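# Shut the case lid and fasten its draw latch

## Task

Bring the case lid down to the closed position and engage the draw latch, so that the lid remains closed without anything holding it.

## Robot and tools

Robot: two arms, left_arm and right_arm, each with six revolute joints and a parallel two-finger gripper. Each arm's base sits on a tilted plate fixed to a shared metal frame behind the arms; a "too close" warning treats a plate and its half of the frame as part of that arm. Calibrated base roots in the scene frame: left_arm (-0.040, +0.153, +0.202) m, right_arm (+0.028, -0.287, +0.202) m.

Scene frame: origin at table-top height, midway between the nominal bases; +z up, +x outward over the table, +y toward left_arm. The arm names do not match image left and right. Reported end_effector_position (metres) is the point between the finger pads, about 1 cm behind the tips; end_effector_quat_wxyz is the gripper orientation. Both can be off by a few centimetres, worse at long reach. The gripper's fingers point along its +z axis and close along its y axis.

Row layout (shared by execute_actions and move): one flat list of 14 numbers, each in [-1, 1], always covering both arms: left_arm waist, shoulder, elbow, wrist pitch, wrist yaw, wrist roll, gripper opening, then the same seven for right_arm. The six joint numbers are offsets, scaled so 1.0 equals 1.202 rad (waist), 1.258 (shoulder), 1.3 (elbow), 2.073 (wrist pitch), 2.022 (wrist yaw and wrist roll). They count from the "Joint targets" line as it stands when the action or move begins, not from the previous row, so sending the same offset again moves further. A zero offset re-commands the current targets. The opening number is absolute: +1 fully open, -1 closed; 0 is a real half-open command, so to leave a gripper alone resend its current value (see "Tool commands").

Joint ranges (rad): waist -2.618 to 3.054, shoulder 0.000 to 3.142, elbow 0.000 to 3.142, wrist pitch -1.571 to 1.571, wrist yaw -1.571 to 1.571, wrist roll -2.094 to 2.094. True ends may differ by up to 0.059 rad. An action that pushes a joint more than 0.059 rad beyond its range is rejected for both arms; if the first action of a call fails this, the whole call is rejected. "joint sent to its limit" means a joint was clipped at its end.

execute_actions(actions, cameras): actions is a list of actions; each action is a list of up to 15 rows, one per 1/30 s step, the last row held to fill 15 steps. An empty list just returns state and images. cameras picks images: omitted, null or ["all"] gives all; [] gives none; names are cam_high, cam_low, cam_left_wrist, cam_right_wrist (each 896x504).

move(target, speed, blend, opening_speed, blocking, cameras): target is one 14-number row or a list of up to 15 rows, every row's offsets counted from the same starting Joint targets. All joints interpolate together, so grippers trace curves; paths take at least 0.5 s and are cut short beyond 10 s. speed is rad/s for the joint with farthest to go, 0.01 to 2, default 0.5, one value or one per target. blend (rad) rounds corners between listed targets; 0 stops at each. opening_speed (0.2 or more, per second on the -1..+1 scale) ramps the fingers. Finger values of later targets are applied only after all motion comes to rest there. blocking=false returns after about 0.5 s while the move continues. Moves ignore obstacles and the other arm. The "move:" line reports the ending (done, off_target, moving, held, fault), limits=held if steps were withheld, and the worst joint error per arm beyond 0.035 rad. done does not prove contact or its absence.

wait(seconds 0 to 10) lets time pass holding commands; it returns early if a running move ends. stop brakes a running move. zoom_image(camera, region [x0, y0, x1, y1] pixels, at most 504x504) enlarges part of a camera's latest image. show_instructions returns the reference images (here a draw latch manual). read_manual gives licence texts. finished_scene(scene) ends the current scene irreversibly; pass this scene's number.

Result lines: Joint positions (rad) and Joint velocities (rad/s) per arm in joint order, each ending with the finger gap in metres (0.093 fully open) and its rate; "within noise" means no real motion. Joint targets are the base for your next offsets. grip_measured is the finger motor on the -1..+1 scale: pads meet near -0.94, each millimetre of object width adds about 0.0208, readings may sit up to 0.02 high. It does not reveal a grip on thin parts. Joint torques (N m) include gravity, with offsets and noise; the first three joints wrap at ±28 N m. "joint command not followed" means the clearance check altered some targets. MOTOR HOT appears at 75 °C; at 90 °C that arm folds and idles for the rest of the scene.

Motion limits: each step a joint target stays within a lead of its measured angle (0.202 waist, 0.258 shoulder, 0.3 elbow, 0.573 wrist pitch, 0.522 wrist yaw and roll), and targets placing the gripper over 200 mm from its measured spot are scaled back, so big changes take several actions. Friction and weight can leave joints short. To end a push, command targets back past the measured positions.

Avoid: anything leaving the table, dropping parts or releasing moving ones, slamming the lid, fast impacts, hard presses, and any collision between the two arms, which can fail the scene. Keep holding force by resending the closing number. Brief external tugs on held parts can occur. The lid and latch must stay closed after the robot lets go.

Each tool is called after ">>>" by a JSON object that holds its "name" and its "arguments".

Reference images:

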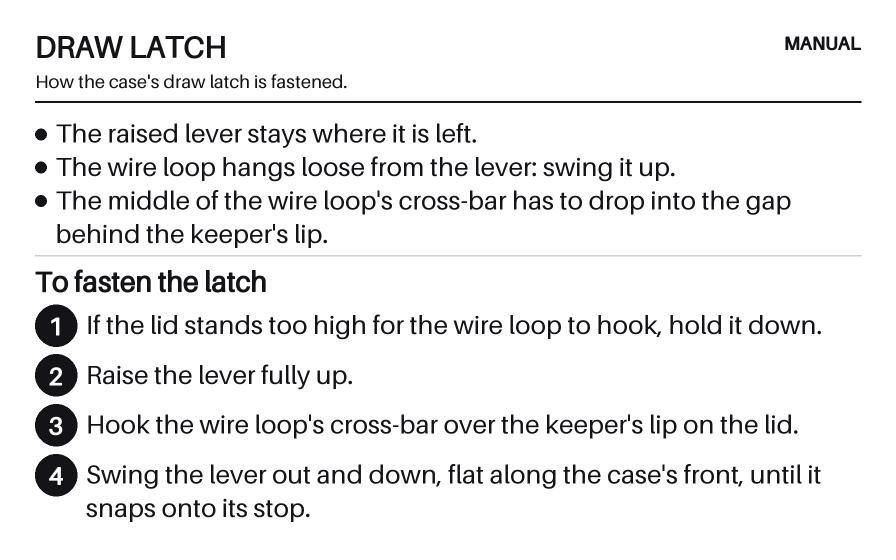

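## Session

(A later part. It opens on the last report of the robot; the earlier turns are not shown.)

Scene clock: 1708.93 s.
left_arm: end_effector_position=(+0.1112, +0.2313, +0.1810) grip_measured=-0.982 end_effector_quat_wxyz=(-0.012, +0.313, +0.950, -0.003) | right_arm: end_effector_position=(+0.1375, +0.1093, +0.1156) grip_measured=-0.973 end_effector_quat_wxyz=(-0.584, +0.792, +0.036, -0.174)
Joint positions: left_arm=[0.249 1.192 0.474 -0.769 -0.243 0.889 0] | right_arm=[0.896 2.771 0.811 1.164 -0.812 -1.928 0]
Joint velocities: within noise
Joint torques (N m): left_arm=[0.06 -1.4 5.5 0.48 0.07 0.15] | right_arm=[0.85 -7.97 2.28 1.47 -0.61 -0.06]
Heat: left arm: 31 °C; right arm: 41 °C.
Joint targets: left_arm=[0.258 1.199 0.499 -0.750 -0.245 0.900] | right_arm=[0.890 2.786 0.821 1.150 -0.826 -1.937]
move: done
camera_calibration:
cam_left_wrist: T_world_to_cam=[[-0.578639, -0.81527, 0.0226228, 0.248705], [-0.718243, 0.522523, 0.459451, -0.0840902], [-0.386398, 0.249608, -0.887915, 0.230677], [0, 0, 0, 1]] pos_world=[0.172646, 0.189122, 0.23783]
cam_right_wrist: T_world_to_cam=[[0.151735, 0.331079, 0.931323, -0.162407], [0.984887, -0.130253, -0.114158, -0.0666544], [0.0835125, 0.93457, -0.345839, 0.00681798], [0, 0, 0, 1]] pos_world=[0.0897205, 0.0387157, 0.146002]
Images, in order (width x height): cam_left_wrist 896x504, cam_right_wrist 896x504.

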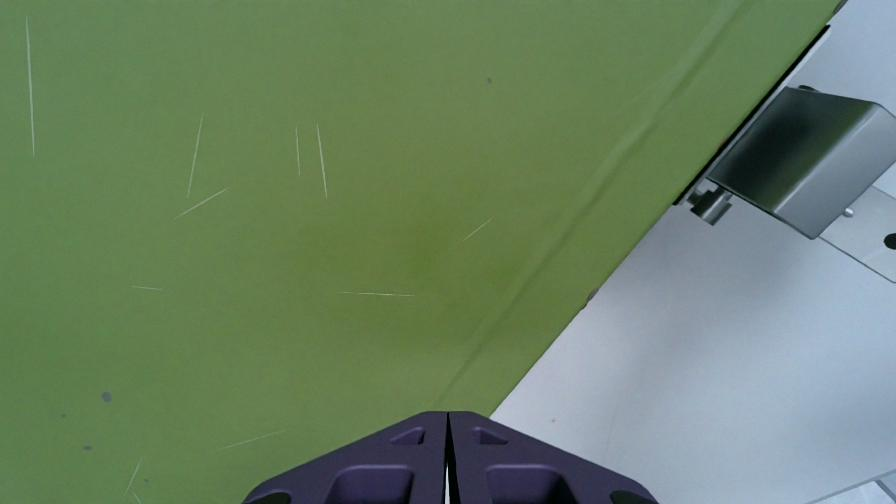

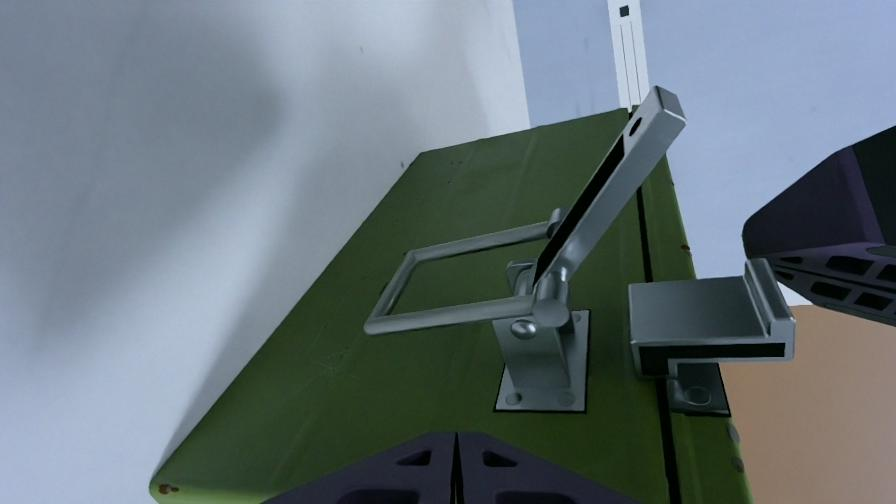

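>>> {"name": "move", "arguments": {"target": [0,0,0,0,0,0,-1,0.062,0.056,0.067,0.015,0.028,0,-1], "speed": 0.2, "cameras": ["cam_left_wrist","cam_right_wrist"]}}

Scene clock: 1718.57 s.
left_arm: end_effector_position=(+0.1112, +0.2313, +0.1810) grip_measured=-0.982 end_effector_quat_wxyz=(-0.012, +0.313, +0.950, -0.003) | right_arm: end_effector_position=(+0.1227, +0.1292, +0.1022) grip_measured=-0.973 end_effector_quat_wxyz=(-0.581, +0.792, +0.062, -0.174)
Joint positions: left_arm=[0.249 1.192 0.474 -0.769 -0.243 0.889 0] | right_arm=[0.959 2.843 0.895 1.163 -0.79 -1.929 0]
Joint velocities: within noise
Joint torques (N m): left_arm=[0.06 -1.42 5.52 0.47 0.06 0.15] | right_arm=[1.84 -8.65 2.54 1.84 -0.24 -0.05]
Heat: left arm: 31 °C; right arm: 42 °C.
Joint targets: left_arm=[0.258 1.199 0.499 -0.750 -0.245 0.900] | right_arm=[0.964 2.856 0.908 1.181 -0.769 -1.937]
move: done
camera_calibration:
cam_left_wrist: T_world_to_cam=[[-0.578639, -0.81527, 0.0226228, 0.248705], [-0.718243, 0.522523, 0.459451, -0.0840902], [-0.386398, 0.249608, -0.887915, 0.230677], [0, 0, 0, 1]] pos_world=[0.172646, 0.189122, 0.23783]
cam_right_wrist: T_world_to_cam=[[0.109407, 0.333495, 0.936382, -0.149944], [0.992437, -0.0894132, -0.0841114, -0.0602876], [0.0556741, 0.938502, -0.340755, -0.0127497], [0, 0, 0, 1]] pos_world=[0.0769464, 0.0565809, 0.13099]
Images, in order (width x height): cam_left_wrist 896x504, cam_right_wrist 896x504.

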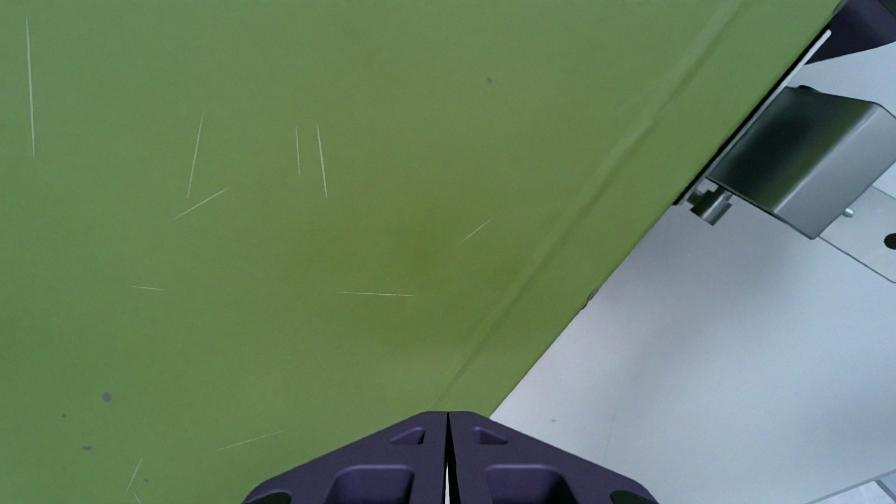

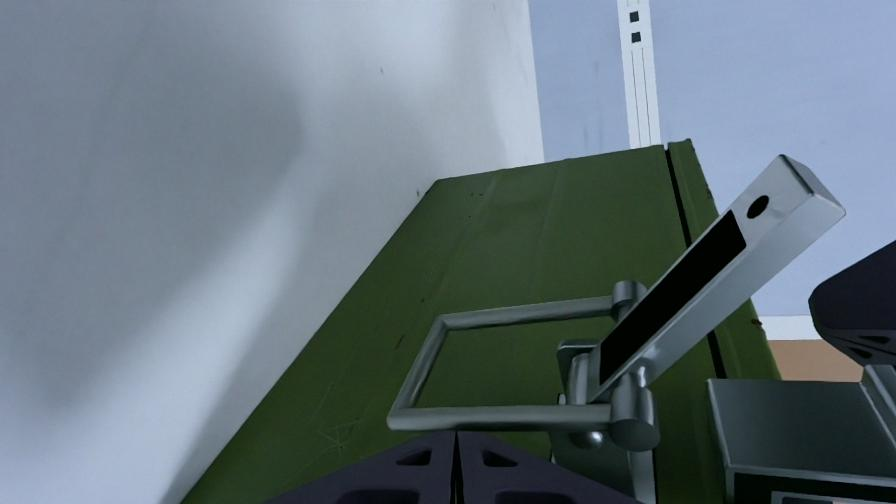

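>>> {"name": "move", "arguments": {"target": [0,0,0,0,0,0,-1,-0.0204,0,0.0177,-0.0333,-0.0203,0,-1], "speed": 0.15, "cameras": ["cam_left_wrist","cam_right_wrist"]}}

Scene clock: 1745.00 s.
left_arm: end_effector_position=(+0.1112, +0.2313, +0.1810) grip_measured=-0.982 end_effector_quat_wxyz=(-0.012, +0.313, +0.950, -0.003) | right_arm: end_effector_position=(+0.1218, +0.1291, +0.1023) grip_measured=-0.973 end_effector_quat_wxyz=(-0.580, +0.789, +0.065, -0.189)
Joint positions: left_arm=[0.249 1.192 0.474 -0.769 -0.243 0.889 0] | right_arm=[0.95 2.843 0.91 1.13 -0.824 -1.933 0]
Joint velocities: within noise
Joint torques (N m): left_arm=[0.12 -1.42 5.53 0.48 0.06 0.14] | right_arm=[0.68 -8.79 3.38 1.42 -0.31 -0.05]
Heat: left arm: 32 °C; right arm: 41 °C.
Joint targets: left_arm=[0.258 1.199 0.499 -0.750 -0.245 0.900] | right_arm=[0.940 2.856 0.931 1.112 -0.810 -1.937]
move: done
camera_calibration:
cam_left_wrist: T_world_to_cam=[[-0.578639, -0.81527, 0.0226228, 0.248705], [-0.718243, 0.522523, 0.459451, -0.0840902], [-0.386398, 0.249608, -0.887915, 0.230677], [0, 0, 0, 1]] pos_world=[0.172646, 0.189122, 0.23783]
cam_right_wrist: T_world_to_cam=[[0.121505, 0.335373, 0.934217, -0.151395], [0.992236, -0.0662023, -0.105286, -0.0602415], [0.0265374, 0.939757, -0.340813, -0.00918165], [0, 0, 0, 1]] pos_world=[0.0784128, 0.0554142, 0.131964]
Images, in order (width x height): cam_left_wrist 896x504, cam_right_wrist 896x504.

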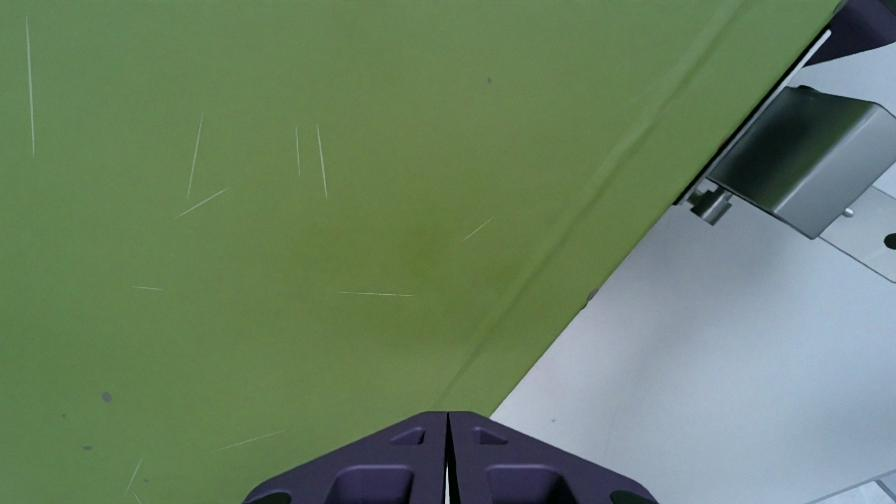

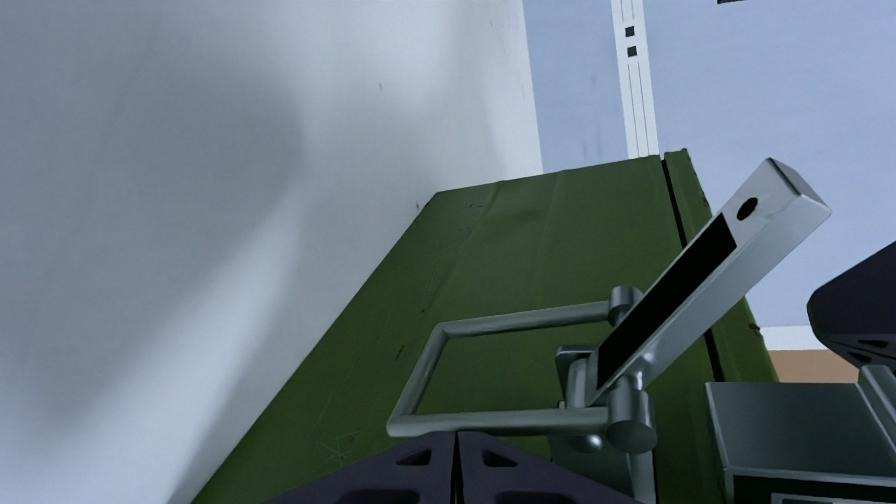

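>>> {"name": "move", "arguments": {"target": [0,0,0,0,0,0,-1,-0.006,0.0,0.0123,-0.003,0.0153,0,-1], "speed": 0.15, "cameras": ["cam_right_wrist"]}}

Scene clock: 1757.10 s.
left_arm: end_effector_position=(+0.1112, +0.2313, +0.1810) grip_measured=-0.982 end_effector_quat_wxyz=(-0.012, +0.313, +0.950, -0.003) | right_arm: end_effector_position=(+0.1223, +0.1293, +0.1020) grip_measured=-0.973 end_effector_quat_wxyz=(-0.580, +0.789, +0.066, -0.190)
Joint positions: left_arm=[0.249 1.192 0.474 -0.769 -0.243 0.889 0] | right_arm=[0.947 2.843 0.915 1.12 -0.829 -1.94 0]
Joint velocities: within noise
Joint torques (N m): left_arm=[0.12 -1.4 5.55 0.49 0.07 0.14] | right_arm=[0.35 -8.72 4.4 1.5 0.05 0.05]
Heat: left arm: 32 °C; right arm: 41 °C.
Joint targets: left_arm=[0.258 1.199 0.499 -0.750 -0.245 0.900] | right_arm=[0.933 2.856 0.947 1.105 -0.779 -1.937]
move: off_target (right_arm); right_arm: the wrist yaw is farthest, 0.050 rad from its target
camera_calibration:
cam_right_wrist: T_world_to_cam=[[0.119768, 0.33552, 0.934389, -0.151024], [0.992536, -0.0622629, -0.104864, -0.0613994], [0.0229938, 0.939973, -0.340473, -0.00909736], [0, 0, 0, 1]] pos_world=[0.0792381, 0.0553999, 0.131579]
Images, in order (width x height): cam_right_wrist 896x504.

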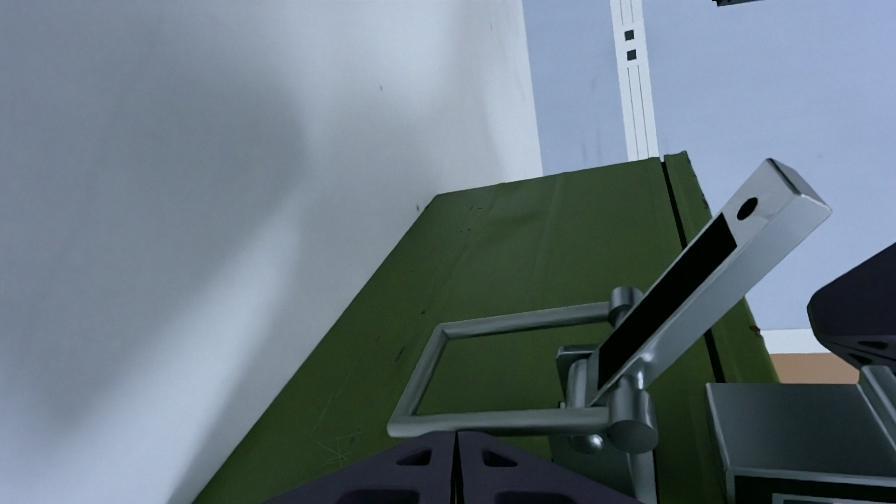

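>>> {"name": "zoom_image", "arguments": {"camera": "cam_right_wrist", "region": [370, 360, 690, 504]}}

Scaled by 1.575 from the camera's 896x504 image, which has a finer 1280x720 frame.

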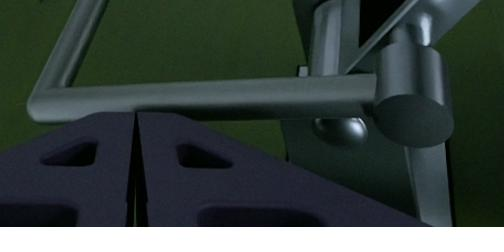

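>>> {"name": "move", "arguments": {"target": [0,0,0,0,0,0,-1,-0.0125,-0.0366,-0.0592,0.0347,-0.002,0,-1], "speed": 0.2, "cameras": ["cam_right_wrist"]}}

Scene clock: 1787.47 s.
left_arm: end_effector_position=(+0.1112, +0.2313, +0.1810) grip_measured=-0.982 end_effector_quat_wxyz=(-0.012, +0.313, +0.950, -0.003) | right_arm: end_effector_position=(+0.1294, +0.1196, +0.0975) grip_measured=-0.973 end_effector_quat_wxyz=(-0.578, +0.796, +0.049, -0.174)
Joint positions: left_arm=[0.249 1.192 0.474 -0.769 -0.243 0.889 0] | right_arm=[0.925 2.843 0.875 1.159 -0.798 -1.941 0]
Joint velocities: within noise
Joint torques (N m): left_arm=[0.08 -1.4 5.53 0.48 0.06 0.15] | right_arm=[0.85 -12.81 0.88 1.79 -0.35 0.05]
Heat: left arm: 32 °C; right arm: 41 °C.
Joint targets: left_arm=[0.258 1.199 0.499 -0.750 -0.245 0.900] | right_arm=[0.918 2.810 0.870 1.178 -0.784 -1.937]
move: done
camera_calibration:
cam_right_wrist: T_world_to_cam=[[0.128727, 0.34442, 0.929949, -0.146217], [0.989313, -0.109357, -0.0964425, -0.0642709], [0.0684794, 0.932425, -0.354816, -0.0052342], [0, 0, 0, 1]] pos_world=[0.0827644, 0.048212, 0.127918]
Images, in order (width x height): cam_right_wrist 896x504.

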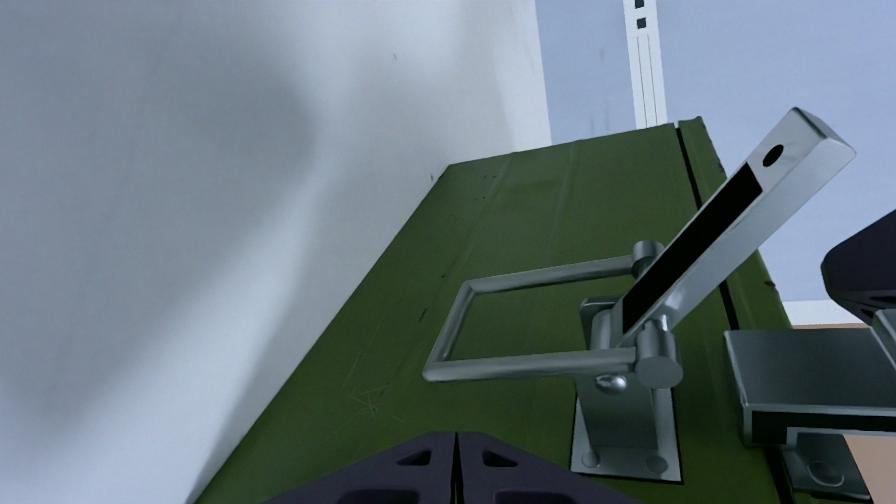

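>>> {"name": "move", "arguments": {"target": [[0,0,0,0,0,0,-1,0.0191,0,0.0331,-0.002,0.0035,0,-1],[0,0,0,0,0,0,-1,0.050,0.0525,0.064,0.0024,0.0163,0,-1]], "speed": 0.15, "cameras": ["cam_right_wrist","cam_left_wrist"]}}

Scene clock: 1806.03 s.
left_arm: end_effector_position=(+0.1112, +0.2313, +0.1810) grip_measured=-0.982 end_effector_quat_wxyz=(-0.012, +0.313, +0.950, -0.003) | right_arm: end_effector_position=(+0.1206, +0.1336, +0.0956) grip_measured=-0.973 end_effector_quat_wxyz=(-0.580, +0.794, +0.068, -0.170)
Joint positions: left_arm=[0.249 1.192 0.474 -0.769 -0.243 0.889 0] | right_arm=[0.969 2.868 0.922 1.157 -0.782 -1.941 0]
Joint velocities: within noise
Joint torques (N m): left_arm=[0.09 -1.39 5.52 0.47 0.06 0.14] | right_arm=[2.19 -9.17 4 1.86 -0.14 0.1]
Heat: left arm: 32 °C; right arm: 43 °C.
Joint targets: left_arm=[0.258 1.199 0.499 -0.750 -0.245 0.900] | right_arm=[0.978 2.877 0.953 1.182 -0.751 -1.937]
move: done
camera_calibration:
cam_left_wrist: T_world_to_cam=[[-0.578639, -0.81527, 0.0226228, 0.248705], [-0.718243, 0.522523, 0.459451, -0.0840902], [-0.386398, 0.249608, -0.887915, 0.230677], [0, 0, 0, 1]] pos_world=[0.172646, 0.189122, 0.23783]
cam_right_wrist: T_world_to_cam=[[0.0936241, 0.336006, 0.937195, -0.143478], [0.994138, -0.0826768, -0.069671, -0.060943], [0.0540744, 0.938224, -0.341777, -0.018719], [0, 0, 0, 1]] pos_world=[0.075031, 0.0607335, 0.123823]
Images, in order (width x height): cam_left_wrist 896x504, cam_right_wrist 896x504.

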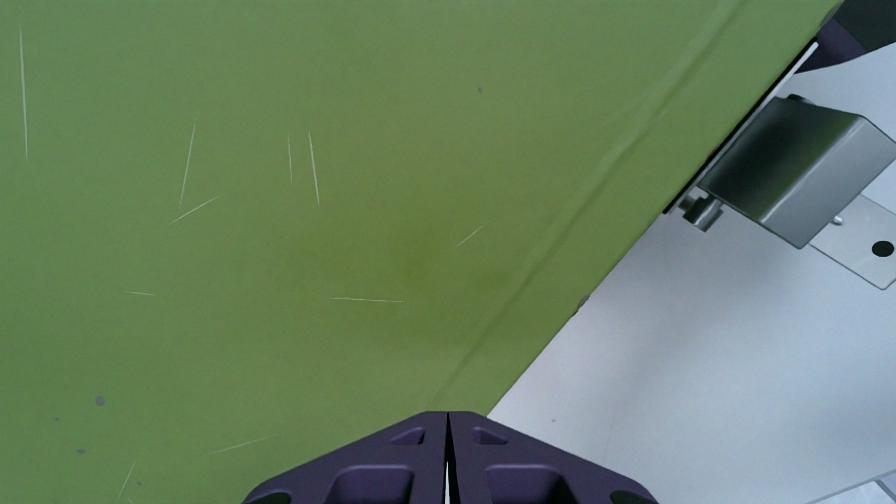

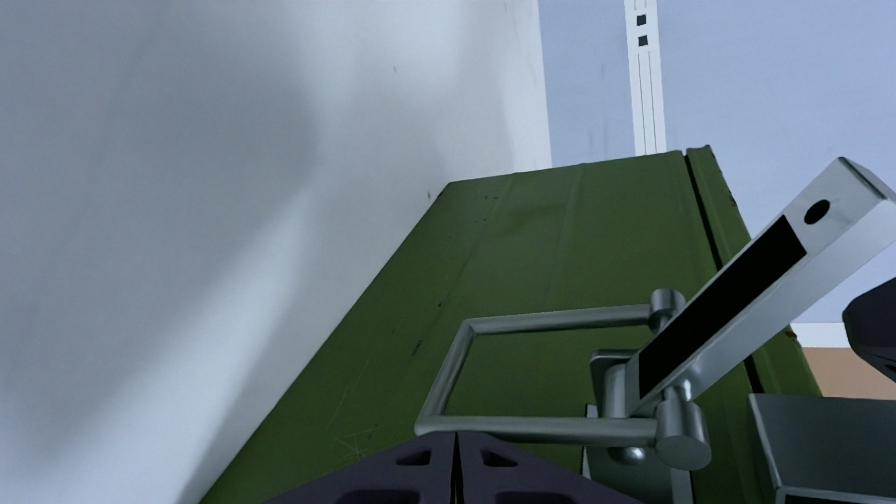

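>>> {"name": "move", "arguments": {"target": [0,0,0,0,0,0,-1,-0.0591,-0.0652,-0.0592,-0.0251,-0.0351,0,-1], "speed": 0.2, "cameras": ["cam_right_wrist","cam_left_wrist"]}}

Scene clock: 1820.97 s.
left_arm: end_effector_position=(+0.1112, +0.2313, +0.1810) grip_measured=-0.982 end_effector_quat_wxyz=(-0.012, +0.313, +0.950, -0.003) | right_arm: end_effector_position=(+0.1353, +0.1207, +0.1015) grip_measured=-0.973 end_effector_quat_wxyz=(-0.581, +0.794, +0.046, -0.175)
Joint positions: left_arm=[0.249 1.192 0.474 -0.769 -0.243 0.889 0] | right_arm=[0.913 2.83 0.882 1.143 -0.807 -1.941 0]
Joint velocities: within noise
Joint torques (N m): left_arm=[0.06 -1.42 5.53 0.48 0.06 0.14] | right_arm=[0.94 -12.92 1.06 1.49 -0.59 0.06]
Heat: left arm: 32 °C; right arm: 45 °C.
Joint targets: left_arm=[0.258 1.199 0.499 -0.750 -0.245 0.900] | right_arm=[0.907 2.794 0.876 1.130 -0.821 -1.937]
move: done
camera_calibration:
cam_left_wrist: T_world_to_cam=[[-0.578639, -0.81527, 0.0226228, 0.248705], [-0.718243, 0.522523, 0.459451, -0.0840902], [-0.386398, 0.249608, -0.887915, 0.230677], [0, 0, 0, 1]] pos_world=[0.172646, 0.189122, 0.23783]
cam_right_wrist: T_world_to_cam=[[0.134817, 0.337561, 0.931599, -0.151237], [0.988269, -0.113893, -0.101749, -0.0683829], [0.071756, 0.934388, -0.348956, -0.00661582], [0, 0, 0, 1]] pos_world=[0.0884447, 0.0494451, 0.131625]
Images, in order (width x height): cam_left_wrist 896x504, cam_right_wrist 896x504.

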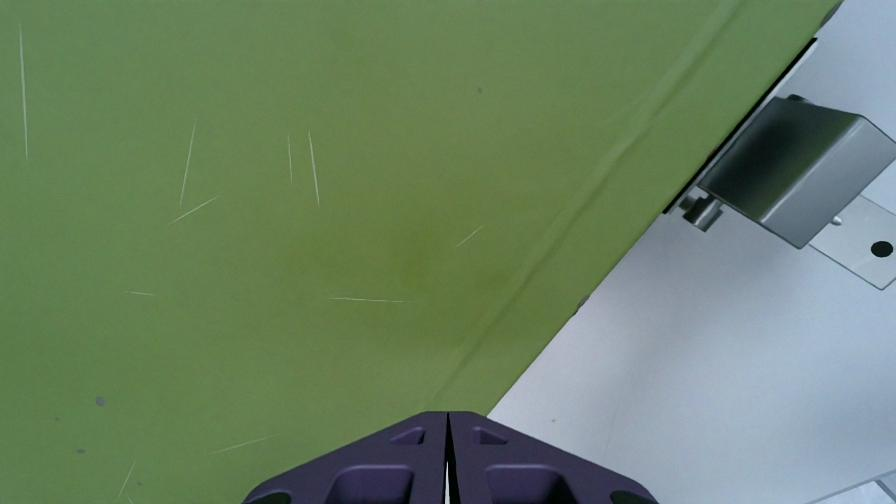

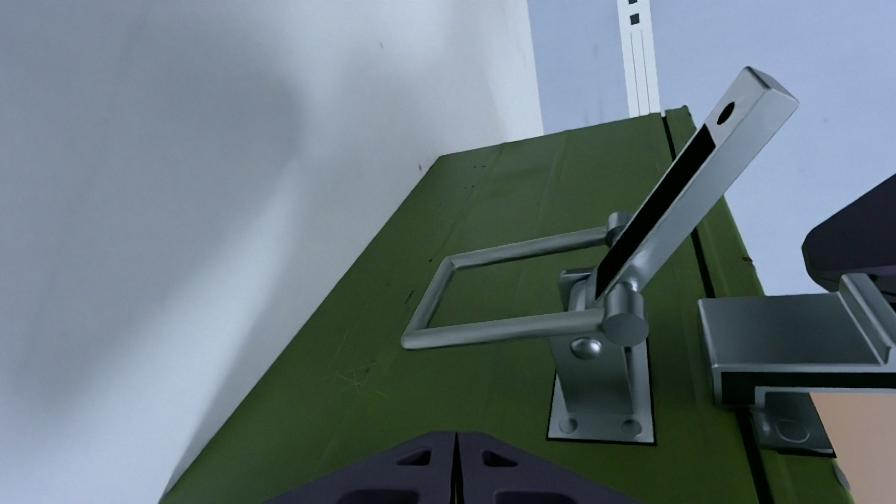

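>>> {"name": "move", "arguments": {"target": [0,0,0,0,0,0,-1,0.0366,0.0525,0.0408,0.0193,0.0242,0,-1], "speed": 0.2, "cameras": ["cam_right_wrist"]}}

Scene clock: 1836.40 s.
left_arm: end_effector_position=(+0.1112, +0.2313, +0.1810) grip_measured=-0.982 end_effector_quat_wxyz=(-0.012, +0.313, +0.950, -0.003) | right_arm: end_effector_position=(+0.1262, +0.1271, +0.0979) grip_measured=-0.973 end_effector_quat_wxyz=(-0.579, +0.794, +0.059, -0.177)
Joint positions: left_arm=[0.249 1.192 0.474 -0.769 -0.243 0.889 0] | right_arm=[0.942 2.851 0.904 1.145 -0.801 -1.941 0]
Joint velocities: within noise
Joint torques (N m): left_arm=[0.06 -1.39 5.55 0.48 0.06 0.14] | right_arm=[2.21 -9.06 3.88 1.91 -0.21 0.07]
Heat: left arm: 33 °C; right arm: 46 °C.
Joint targets: left_arm=[0.258 1.199 0.499 -0.750 -0.245 0.900] | right_arm=[0.951 2.860 0.929 1.171 -0.772 -1.937]
move: done
camera_calibration:
cam_right_wrist: T_world_to_cam=[[0.116281, 0.339667, 0.93333, -0.146905], [0.99174, -0.0909298, -0.0904661, -0.0634703], [0.0541391, 0.93614, -0.347435, -0.0113013], [0, 0, 0, 1]] pos_world=[0.0806401, 0.0547071, 0.127443]
Images, in order (width x height): cam_right_wrist 896x504.

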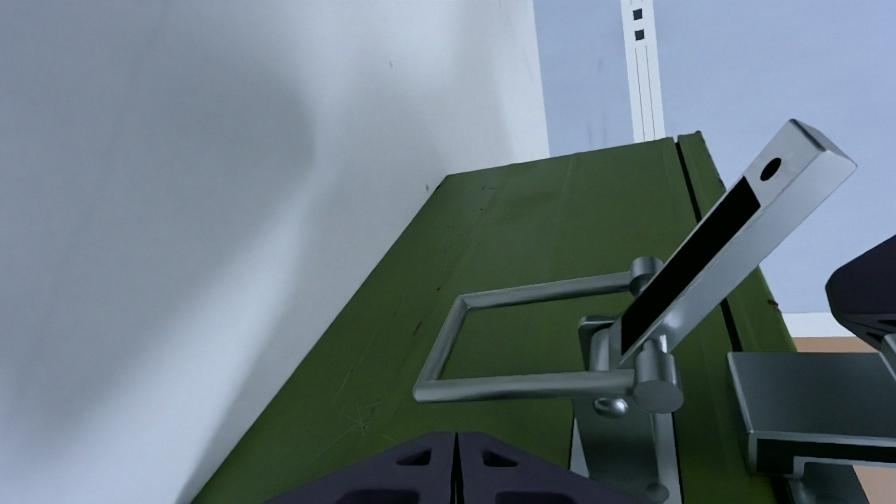

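>>> {"name": "move", "arguments": {"target": [0,0,0,0,0,0,-1,0.0574,-0.0954,-0.1554,0.0685,0.1172,0,-1], "speed": 0.3, "cameras": ["cam_right_wrist"]}}

Scene clock: 1868.10 s.
left_arm: end_effector_position=(+0.1112, +0.2313, +0.1810) grip_measured=-0.982 end_effector_quat_wxyz=(-0.012, +0.313, +0.950, -0.003) | right_arm: end_effector_position=(+0.1270, +0.1116, +0.1072) grip_measured=-0.973 end_effector_quat_wxyz=(-0.563, +0.822, +0.037, -0.077)
Joint positions: left_arm=[0.249 1.192 0.474 -0.769 -0.243 0.889 0] | right_arm=[1.013 2.775 0.733 1.294 -0.55 -1.941 0]
Joint velocities: within noise
Joint torques (N m): left_arm=[0.09 -1.42 5.52 0.48 0.06 0.14] | right_arm=[1.8 -12.29 0.79 1.97 -0.23 0.09]
Heat: left arm: 33 °C; right arm: 46 °C.
Joint targets: left_arm=[0.258 1.199 0.499 -0.750 -0.245 0.900] | right_arm=[1.020 2.741 0.727 1.312 -0.535 -1.937]
move: done
camera_calibration:
cam_right_wrist: T_world_to_cam=[[0.0339647, 0.378205, 0.925099, -0.143414], [0.969677, -0.236621, 0.0611358, -0.0620436], [0.24202, 0.89497, -0.374773, -0.00990493], [0, 0, 0, 1]] pos_world=[0.0674305, 0.0484238, 0.132753]
Images, in order (width x height): cam_right_wrist 896x504.

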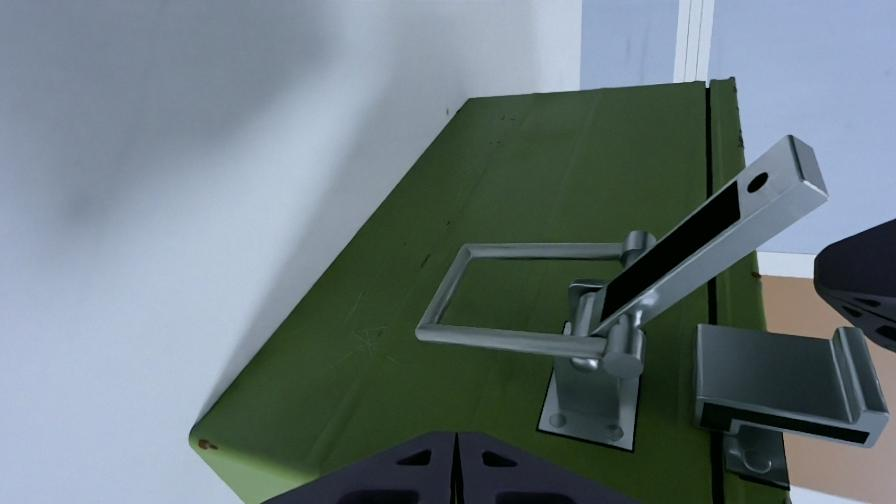

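>>> {"name": "move", "arguments": {"target": [0,0,0,0,0,0,-1,0.0233,0.0517,0.0654,-0.0217,0.0104,0,-1], "speed": 0.2, "cameras": ["cam_right_wrist"]}}

Scene clock: 1881.97 s.
left_arm: end_effector_position=(+0.1112, +0.2313, +0.1810) grip_measured=-0.982 end_effector_quat_wxyz=(-0.012, +0.313, +0.950, -0.003) | right_arm: end_effector_position=(+0.1291, +0.1311, +0.1100) grip_measured=-0.973 end_effector_quat_wxyz=(-0.573, +0.815, +0.049, -0.065)
Joint positions: left_arm=[0.249 1.192 0.474 -0.769 -0.243 0.889 0] | right_arm=[1.041 2.792 0.8 1.281 -0.53 -1.941 0]
Joint velocities: within noise
Joint torques (N m): left_arm=[0.05 -1.42 5.53 0.48 0.05 0.13] | right_arm=[1.76 -8.28 2.63 1.71 -0.21 0.1]
Heat: left arm: 33 °C; right arm: 45 °C.
Joint targets: left_arm=[0.258 1.199 0.499 -0.750 -0.245 0.900] | right_arm=[1.048 2.806 0.812 1.267 -0.514 -1.937]
move: done
camera_calibration:
cam_right_wrist: T_world_to_cam=[[0.00285117, 0.353927, 0.935269, -0.147357], [0.968173, -0.235045, 0.0859951, -0.0623413], [0.250267, 0.905257, -0.343333, -0.0326932], [0, 0, 0, 1]] pos_world=[0.0689593, 0.0670963, 0.131955]
Images, in order (width x height): cam_right_wrist 896x504.

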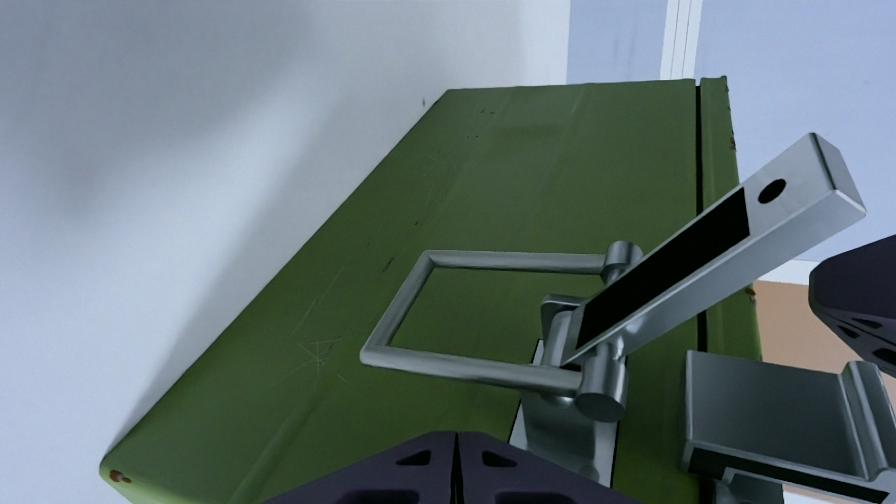

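>>> {"name": "move", "arguments": {"target": [0,0,0,0,0,0,-1,0.0216,0.0286,0.040,-0.0077,0.0104,0,-1], "speed": 0.15, "cameras": ["cam_right_wrist","cam_left_wrist"]}}

Scene clock: 1891.63 s.
left_arm: end_effector_position=(+0.1112, +0.2313, +0.1810) grip_measured=-0.982 end_effector_quat_wxyz=(-0.012, +0.313, +0.950, -0.003) | right_arm: end_effector_position=(+0.1228, +0.1410, +0.1018) grip_measured=-0.973 end_effector_quat_wxyz=(-0.570, +0.817, +0.058, -0.065)
Joint positions: left_arm=[0.249 1.192 0.474 -0.769 -0.243 0.889 0] | right_arm=[1.068 2.828 0.848 1.265 -0.517 -1.941 0]
Joint velocities: within noise
Joint torques (N m): left_arm=[0.06 -1.43 5.5 0.48 0.07 0.13] | right_arm=[1.62 -8.68 3 1.73 -0.12 0.08]
Heat: left arm: 33 °C; right arm: 44 °C.
Joint targets: left_arm=[0.258 1.199 0.499 -0.750 -0.245 0.900] | right_arm=[1.074 2.842 0.864 1.251 -0.494 -1.937]
move: done
camera_calibration:
cam_left_wrist: T_world_to_cam=[[-0.578639, -0.81527, 0.0226228, 0.248705], [-0.718243, 0.522523, 0.459451, -0.0840902], [-0.386398, 0.249608, -0.887915, 0.230677], [0, 0, 0, 1]] pos_world=[0.172646, 0.189122, 0.23783]
cam_right_wrist: T_world_to_cam=[[-0.011658, 0.360045, 0.932862, -0.141996], [0.970862, -0.219242, 0.0967509, -0.0568233], [0.239357, 0.906808, -0.346998, -0.0414587], [0, 0, 0, 1]] pos_world=[0.0634356, 0.076262, 0.123574]
Images, in order (width x height): cam_left_wrist 896x504, cam_right_wrist 896x504.

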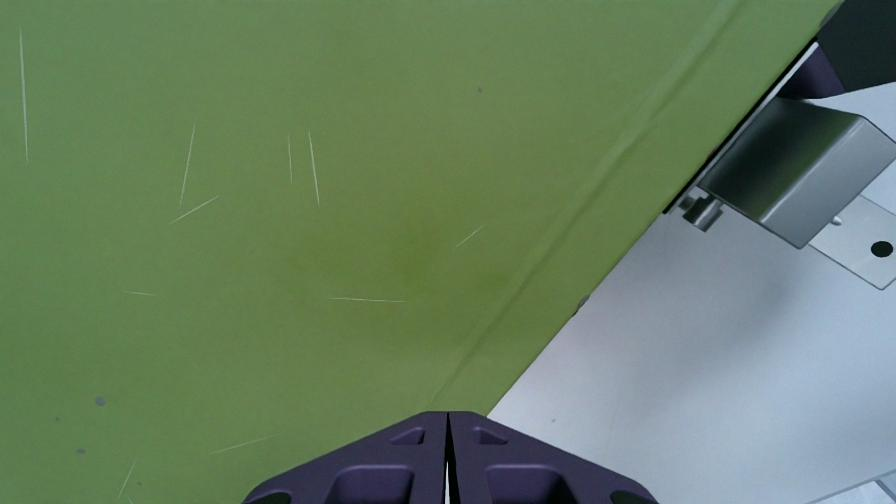

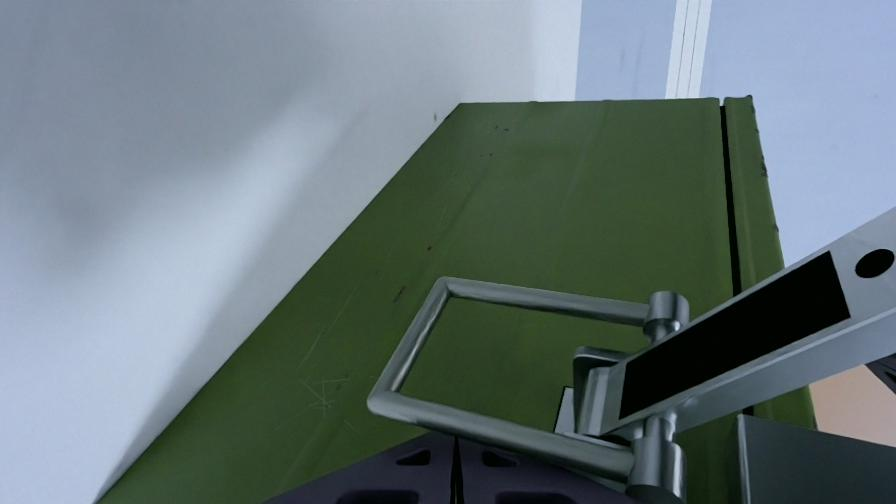

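>>> {"name": "move", "arguments": {"target": [[0,0,0,0,0,0,-1,0.0524,0.0135,-0.0715,0.0685,0.0237,0,-1],[0,0,0,0,0,0,-1,0.094,-0.0493,-0.1231,0.0883,0.043,0,-1]], "speed": 0.2, "blend": 0.02, "cameras": ["cam_right_wrist","cam_left_wrist"]}}

Scene clock: 1920.73 s.
left_arm: end_effector_position=(+0.1112, +0.2313, +0.1810) grip_measured=-0.982 end_effector_quat_wxyz=(-0.012, +0.313, +0.950, -0.003) | right_arm: end_effector_position=(+0.0833, +0.1189, +0.1051) grip_measured=-0.973 end_effector_quat_wxyz=(-0.560, +0.823, +0.086, -0.044)
Joint positions: left_arm=[0.249 1.192 0.474 -0.769 -0.243 0.889 0] | right_arm=[1.179 2.818 0.706 1.403 -0.42 -1.941 0]
Joint velocities: within noise
Joint torques (N m): left_arm=[0.06 -1.4 5.5 0.48 0.06 0.15] | right_arm=[1.61 -12.66 0.96 2.21 -0.14 0.07]
Heat: left arm: 33 °C; right arm: 45 °C.
Joint targets: left_arm=[0.258 1.199 0.499 -0.750 -0.245 0.900] | right_arm=[1.187 2.779 0.704 1.434 -0.407 -1.937]
move: off_target (right_arm); right_arm: the shoulder is farthest, 0.038 rad from its target
camera_calibration:
cam_left_wrist: T_world_to_cam=[[-0.578639, -0.81527, 0.0226228, 0.248705], [-0.718243, 0.522523, 0.459451, -0.0840902], [-0.386398, 0.249608, -0.887915, 0.230677], [0, 0, 0, 1]] pos_world=[0.172646, 0.189122, 0.23783]
cam_right_wrist: T_world_to_cam=[[-0.0837537, 0.374923, 0.923265, -0.132342], [0.96658, -0.194719, 0.166755, -0.0336299], [0.242298, 0.906376, -0.346084, -0.0110387], [0, 0, 0, 1]] pos_world=[0.0240966, 0.0530746, 0.123974]
Images, in order (width x height): cam_left_wrist 896x504, cam_right_wrist 896x504.

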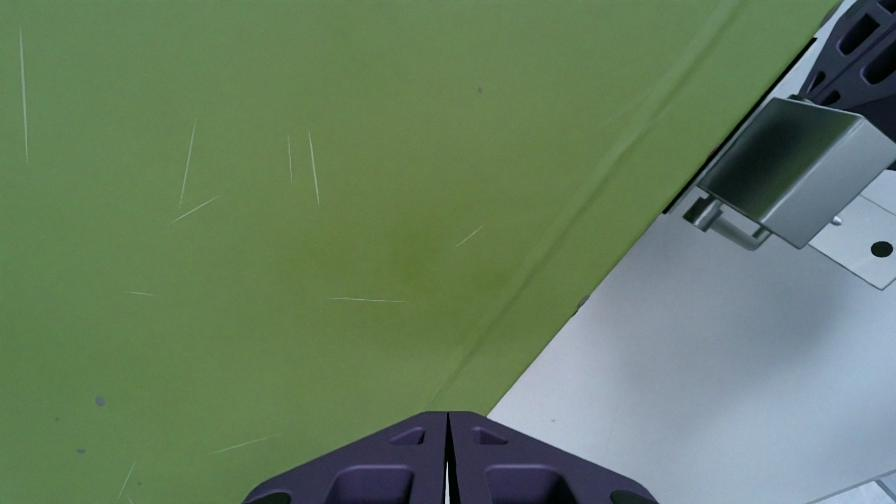

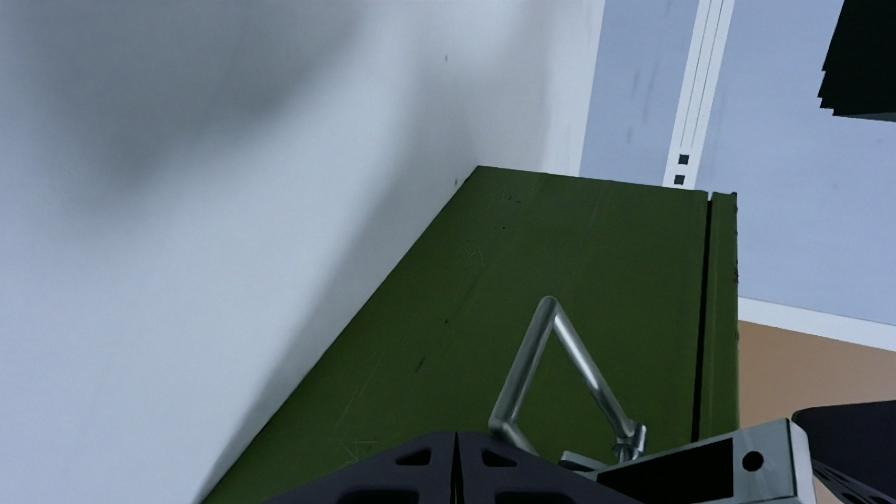

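>>> {"name": "move", "arguments": {"target": [0,0,0,0,0,0,-1,0.0275,-0.0723,-0.0362,-0.0285,0.0129,0,-1], "speed": 0.2, "cameras": ["cam_right_wrist","cam_left_wrist"]}}

Scene clock: 1937.13 s.
left_arm: end_effector_position=(+0.1112, +0.2313, +0.1810) grip_measured=-0.982 end_effector_quat_wxyz=(-0.012, +0.313, +0.950, -0.003) | right_arm: end_effector_position=(+0.0795, +0.1176, +0.1251) grip_measured=-0.973 end_effector_quat_wxyz=(-0.559, +0.823, +0.092, -0.035)
Joint positions: left_arm=[0.249 1.192 0.474 -0.769 -0.243 0.889 0] | right_arm=[1.209 2.727 0.655 1.371 -0.388 -1.941 0]
Joint velocities: within noise
Joint torques (N m): left_arm=[0.08 -1.43 5.5 0.48 0.07 0.13] | right_arm=[1.94 -12.37 1.37 1.99 -0.22 0.1]
Heat: left arm: 34 °C; right arm: 48 °C.
Joint targets: left_arm=[0.258 1.199 0.499 -0.750 -0.245 0.900] | right_arm=[1.220 2.689 0.657 1.375 -0.380 -1.937]
move: off_target (right_arm); right_arm: the shoulder is farthest, 0.039 rad from its target
camera_calibration:
cam_left_wrist: T_world_to_cam=[[-0.578639, -0.81527, 0.0226228, 0.248705], [-0.718243, 0.522523, 0.459451, -0.0840902], [-0.386398, 0.249608, -0.887915, 0.230677], [0, 0, 0, 1]] pos_world=[0.172646, 0.189122, 0.23783]
cam_right_wrist: T_world_to_cam=[[-0.104381, 0.374725, 0.921241, -0.14876], [0.96232, -0.195804, 0.188681, -0.035794], [0.251086, 0.906224, -0.340167, -0.00343188], [0, 0, 0, 1]] pos_world=[0.0197793, 0.0518455, 0.14263]
Images, in order (width x height): cam_left_wrist 896x504, cam_right_wrist 896x504.

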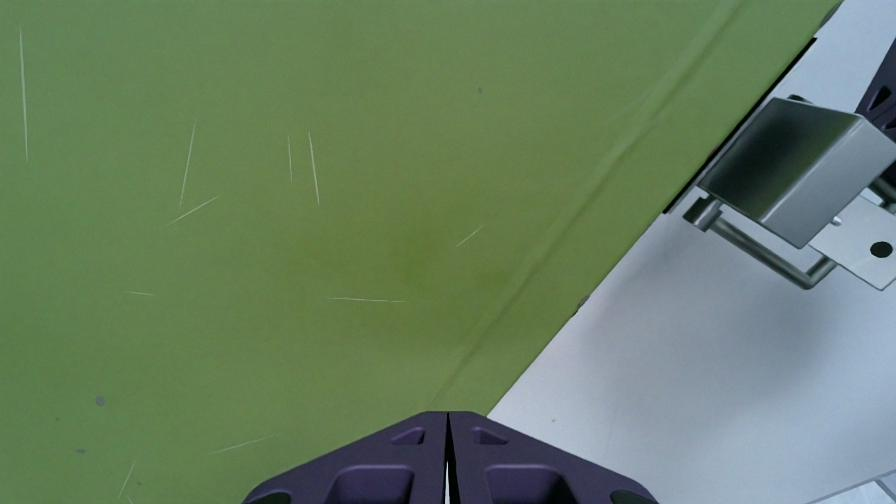

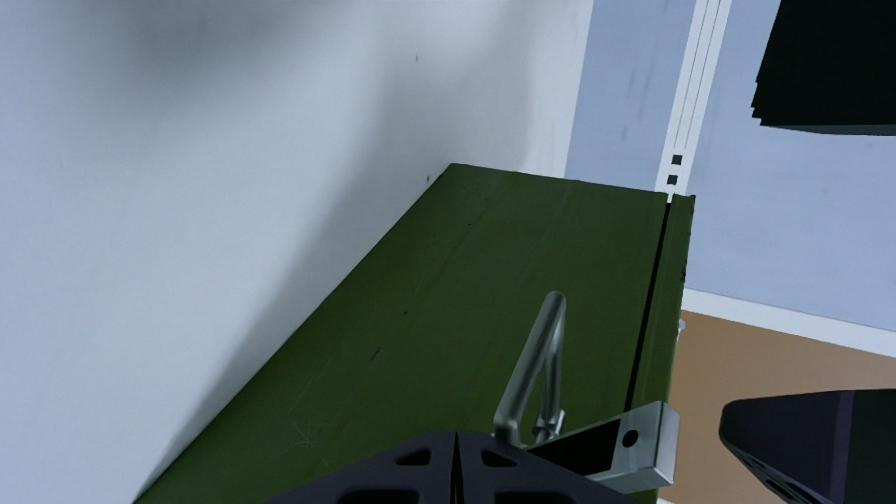

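>>> {"name": "move", "arguments": {"target": [0,0,0,0,0,0,-1,0.002,0,0.0177,0.0169,0.0,0,-1], "speed": 0.2, "cameras": ["cam_right_wrist"]}}

Scene clock: 1951.70 s.
left_arm: end_effector_position=(+0.1112, +0.2313, +0.1810) grip_measured=-0.982 end_effector_quat_wxyz=(-0.012, +0.313, +0.950, -0.003) | right_arm: end_effector_position=(+0.0795, +0.1179, +0.1252) grip_measured=-0.973 end_effector_quat_wxyz=(-0.559, +0.823, +0.092, -0.034)
Joint positions: left_arm=[0.249 1.192 0.474 -0.769 -0.243 0.889 0] | right_arm=[1.21 2.727 0.656 1.371 -0.386 -1.941 0]
Joint velocities: within noise
Joint torques (N m): left_arm=[0.03 -1.39 5.52 0.48 0.06 0.15] | right_arm=[2.17 -12.48 3.37 2.28 -0.27 0.08]
Heat: left arm: 34 °C; right arm: 50 °C.
Joint targets: left_arm=[0.258 1.199 0.499 -0.750 -0.245 0.900] | right_arm=[1.222 2.689 0.680 1.410 -0.380 -1.937]
move: off_target (right_arm); right_arm: the wrist pitch is farthest, 0.039 rad from its target
camera_calibration:
cam_right_wrist: T_world_to_cam=[[-0.105311, 0.374513, 0.921222, -0.14887], [0.961946, -0.196508, 0.189855, -0.0357634], [0.252131, 0.906159, -0.339567, -0.00384604], [0, 0, 0, 1]] pos_world=[0.0196945, 0.0522111, 0.142626]
Images, in order (width x height): cam_right_wrist 896x504.

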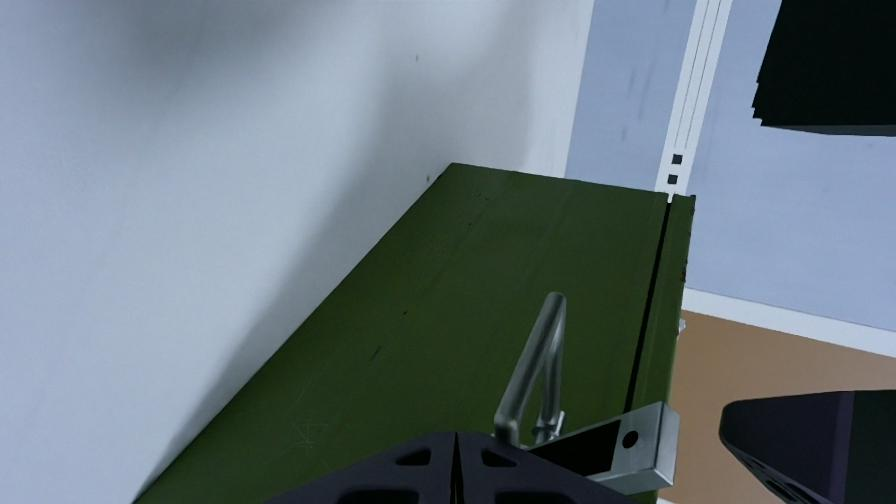

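>>> {"name": "move", "arguments": {"target": [0,0,0,0,0,0,-1,0.002,0,0.020,0.0085,0.0,0,-1], "speed": 0.2, "cameras": ["cam_right_wrist"]}}

Scene clock: 1958.60 s.
left_arm: end_effector_position=(+0.1112, +0.2313, +0.1810) grip_measured=-0.982 end_effector_quat_wxyz=(-0.012, +0.313, +0.950, -0.003) | right_arm: end_effector_position=(+0.0794, +0.1216, +0.1272) grip_measured=-0.973 end_effector_quat_wxyz=(-0.562, +0.821, +0.094, -0.033)
Joint positions: left_arm=[0.249 1.192 0.474 -0.769 -0.243 0.889 0] | right_arm=[1.214 2.727 0.667 1.37 -0.386 -1.941 0]
Joint velocities: within noise
Joint torques (N m): left_arm=[0.05 -1.4 5.48 0.48 0.06 0.15] | right_arm=[1.8 -12.33 4.79 2.5 -0.26 0.07]
Heat: left arm: 34 °C; right arm: 51 °C.
Joint targets: left_arm=[0.258 1.199 0.499 -0.750 -0.245 0.900] | right_arm=[1.225 2.689 0.706 1.428 -0.380 -1.937]
move: off_target (right_arm); right_arm: the wrist pitch is farthest, 0.058 rad from its target
camera_calibration:
cam_right_wrist: T_world_to_cam=[[-0.109727, 0.365741, 0.924226, -0.151041], [0.961703, -0.195904, 0.191701, -0.0356283], [0.251172, 0.909866, -0.330238, -0.00801871], [0, 0, 0, 1]] pos_world=[0.0197046, 0.0555581, 0.143778]
Images, in order (width x height): cam_right_wrist 896x504.

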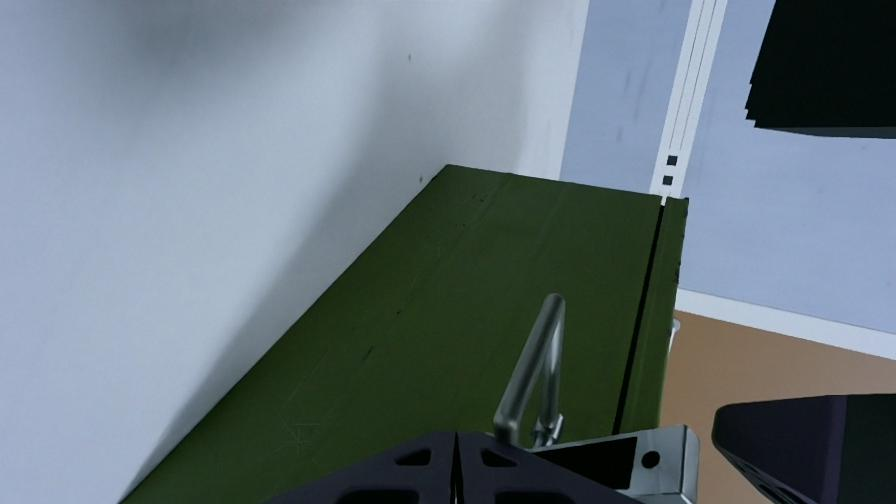

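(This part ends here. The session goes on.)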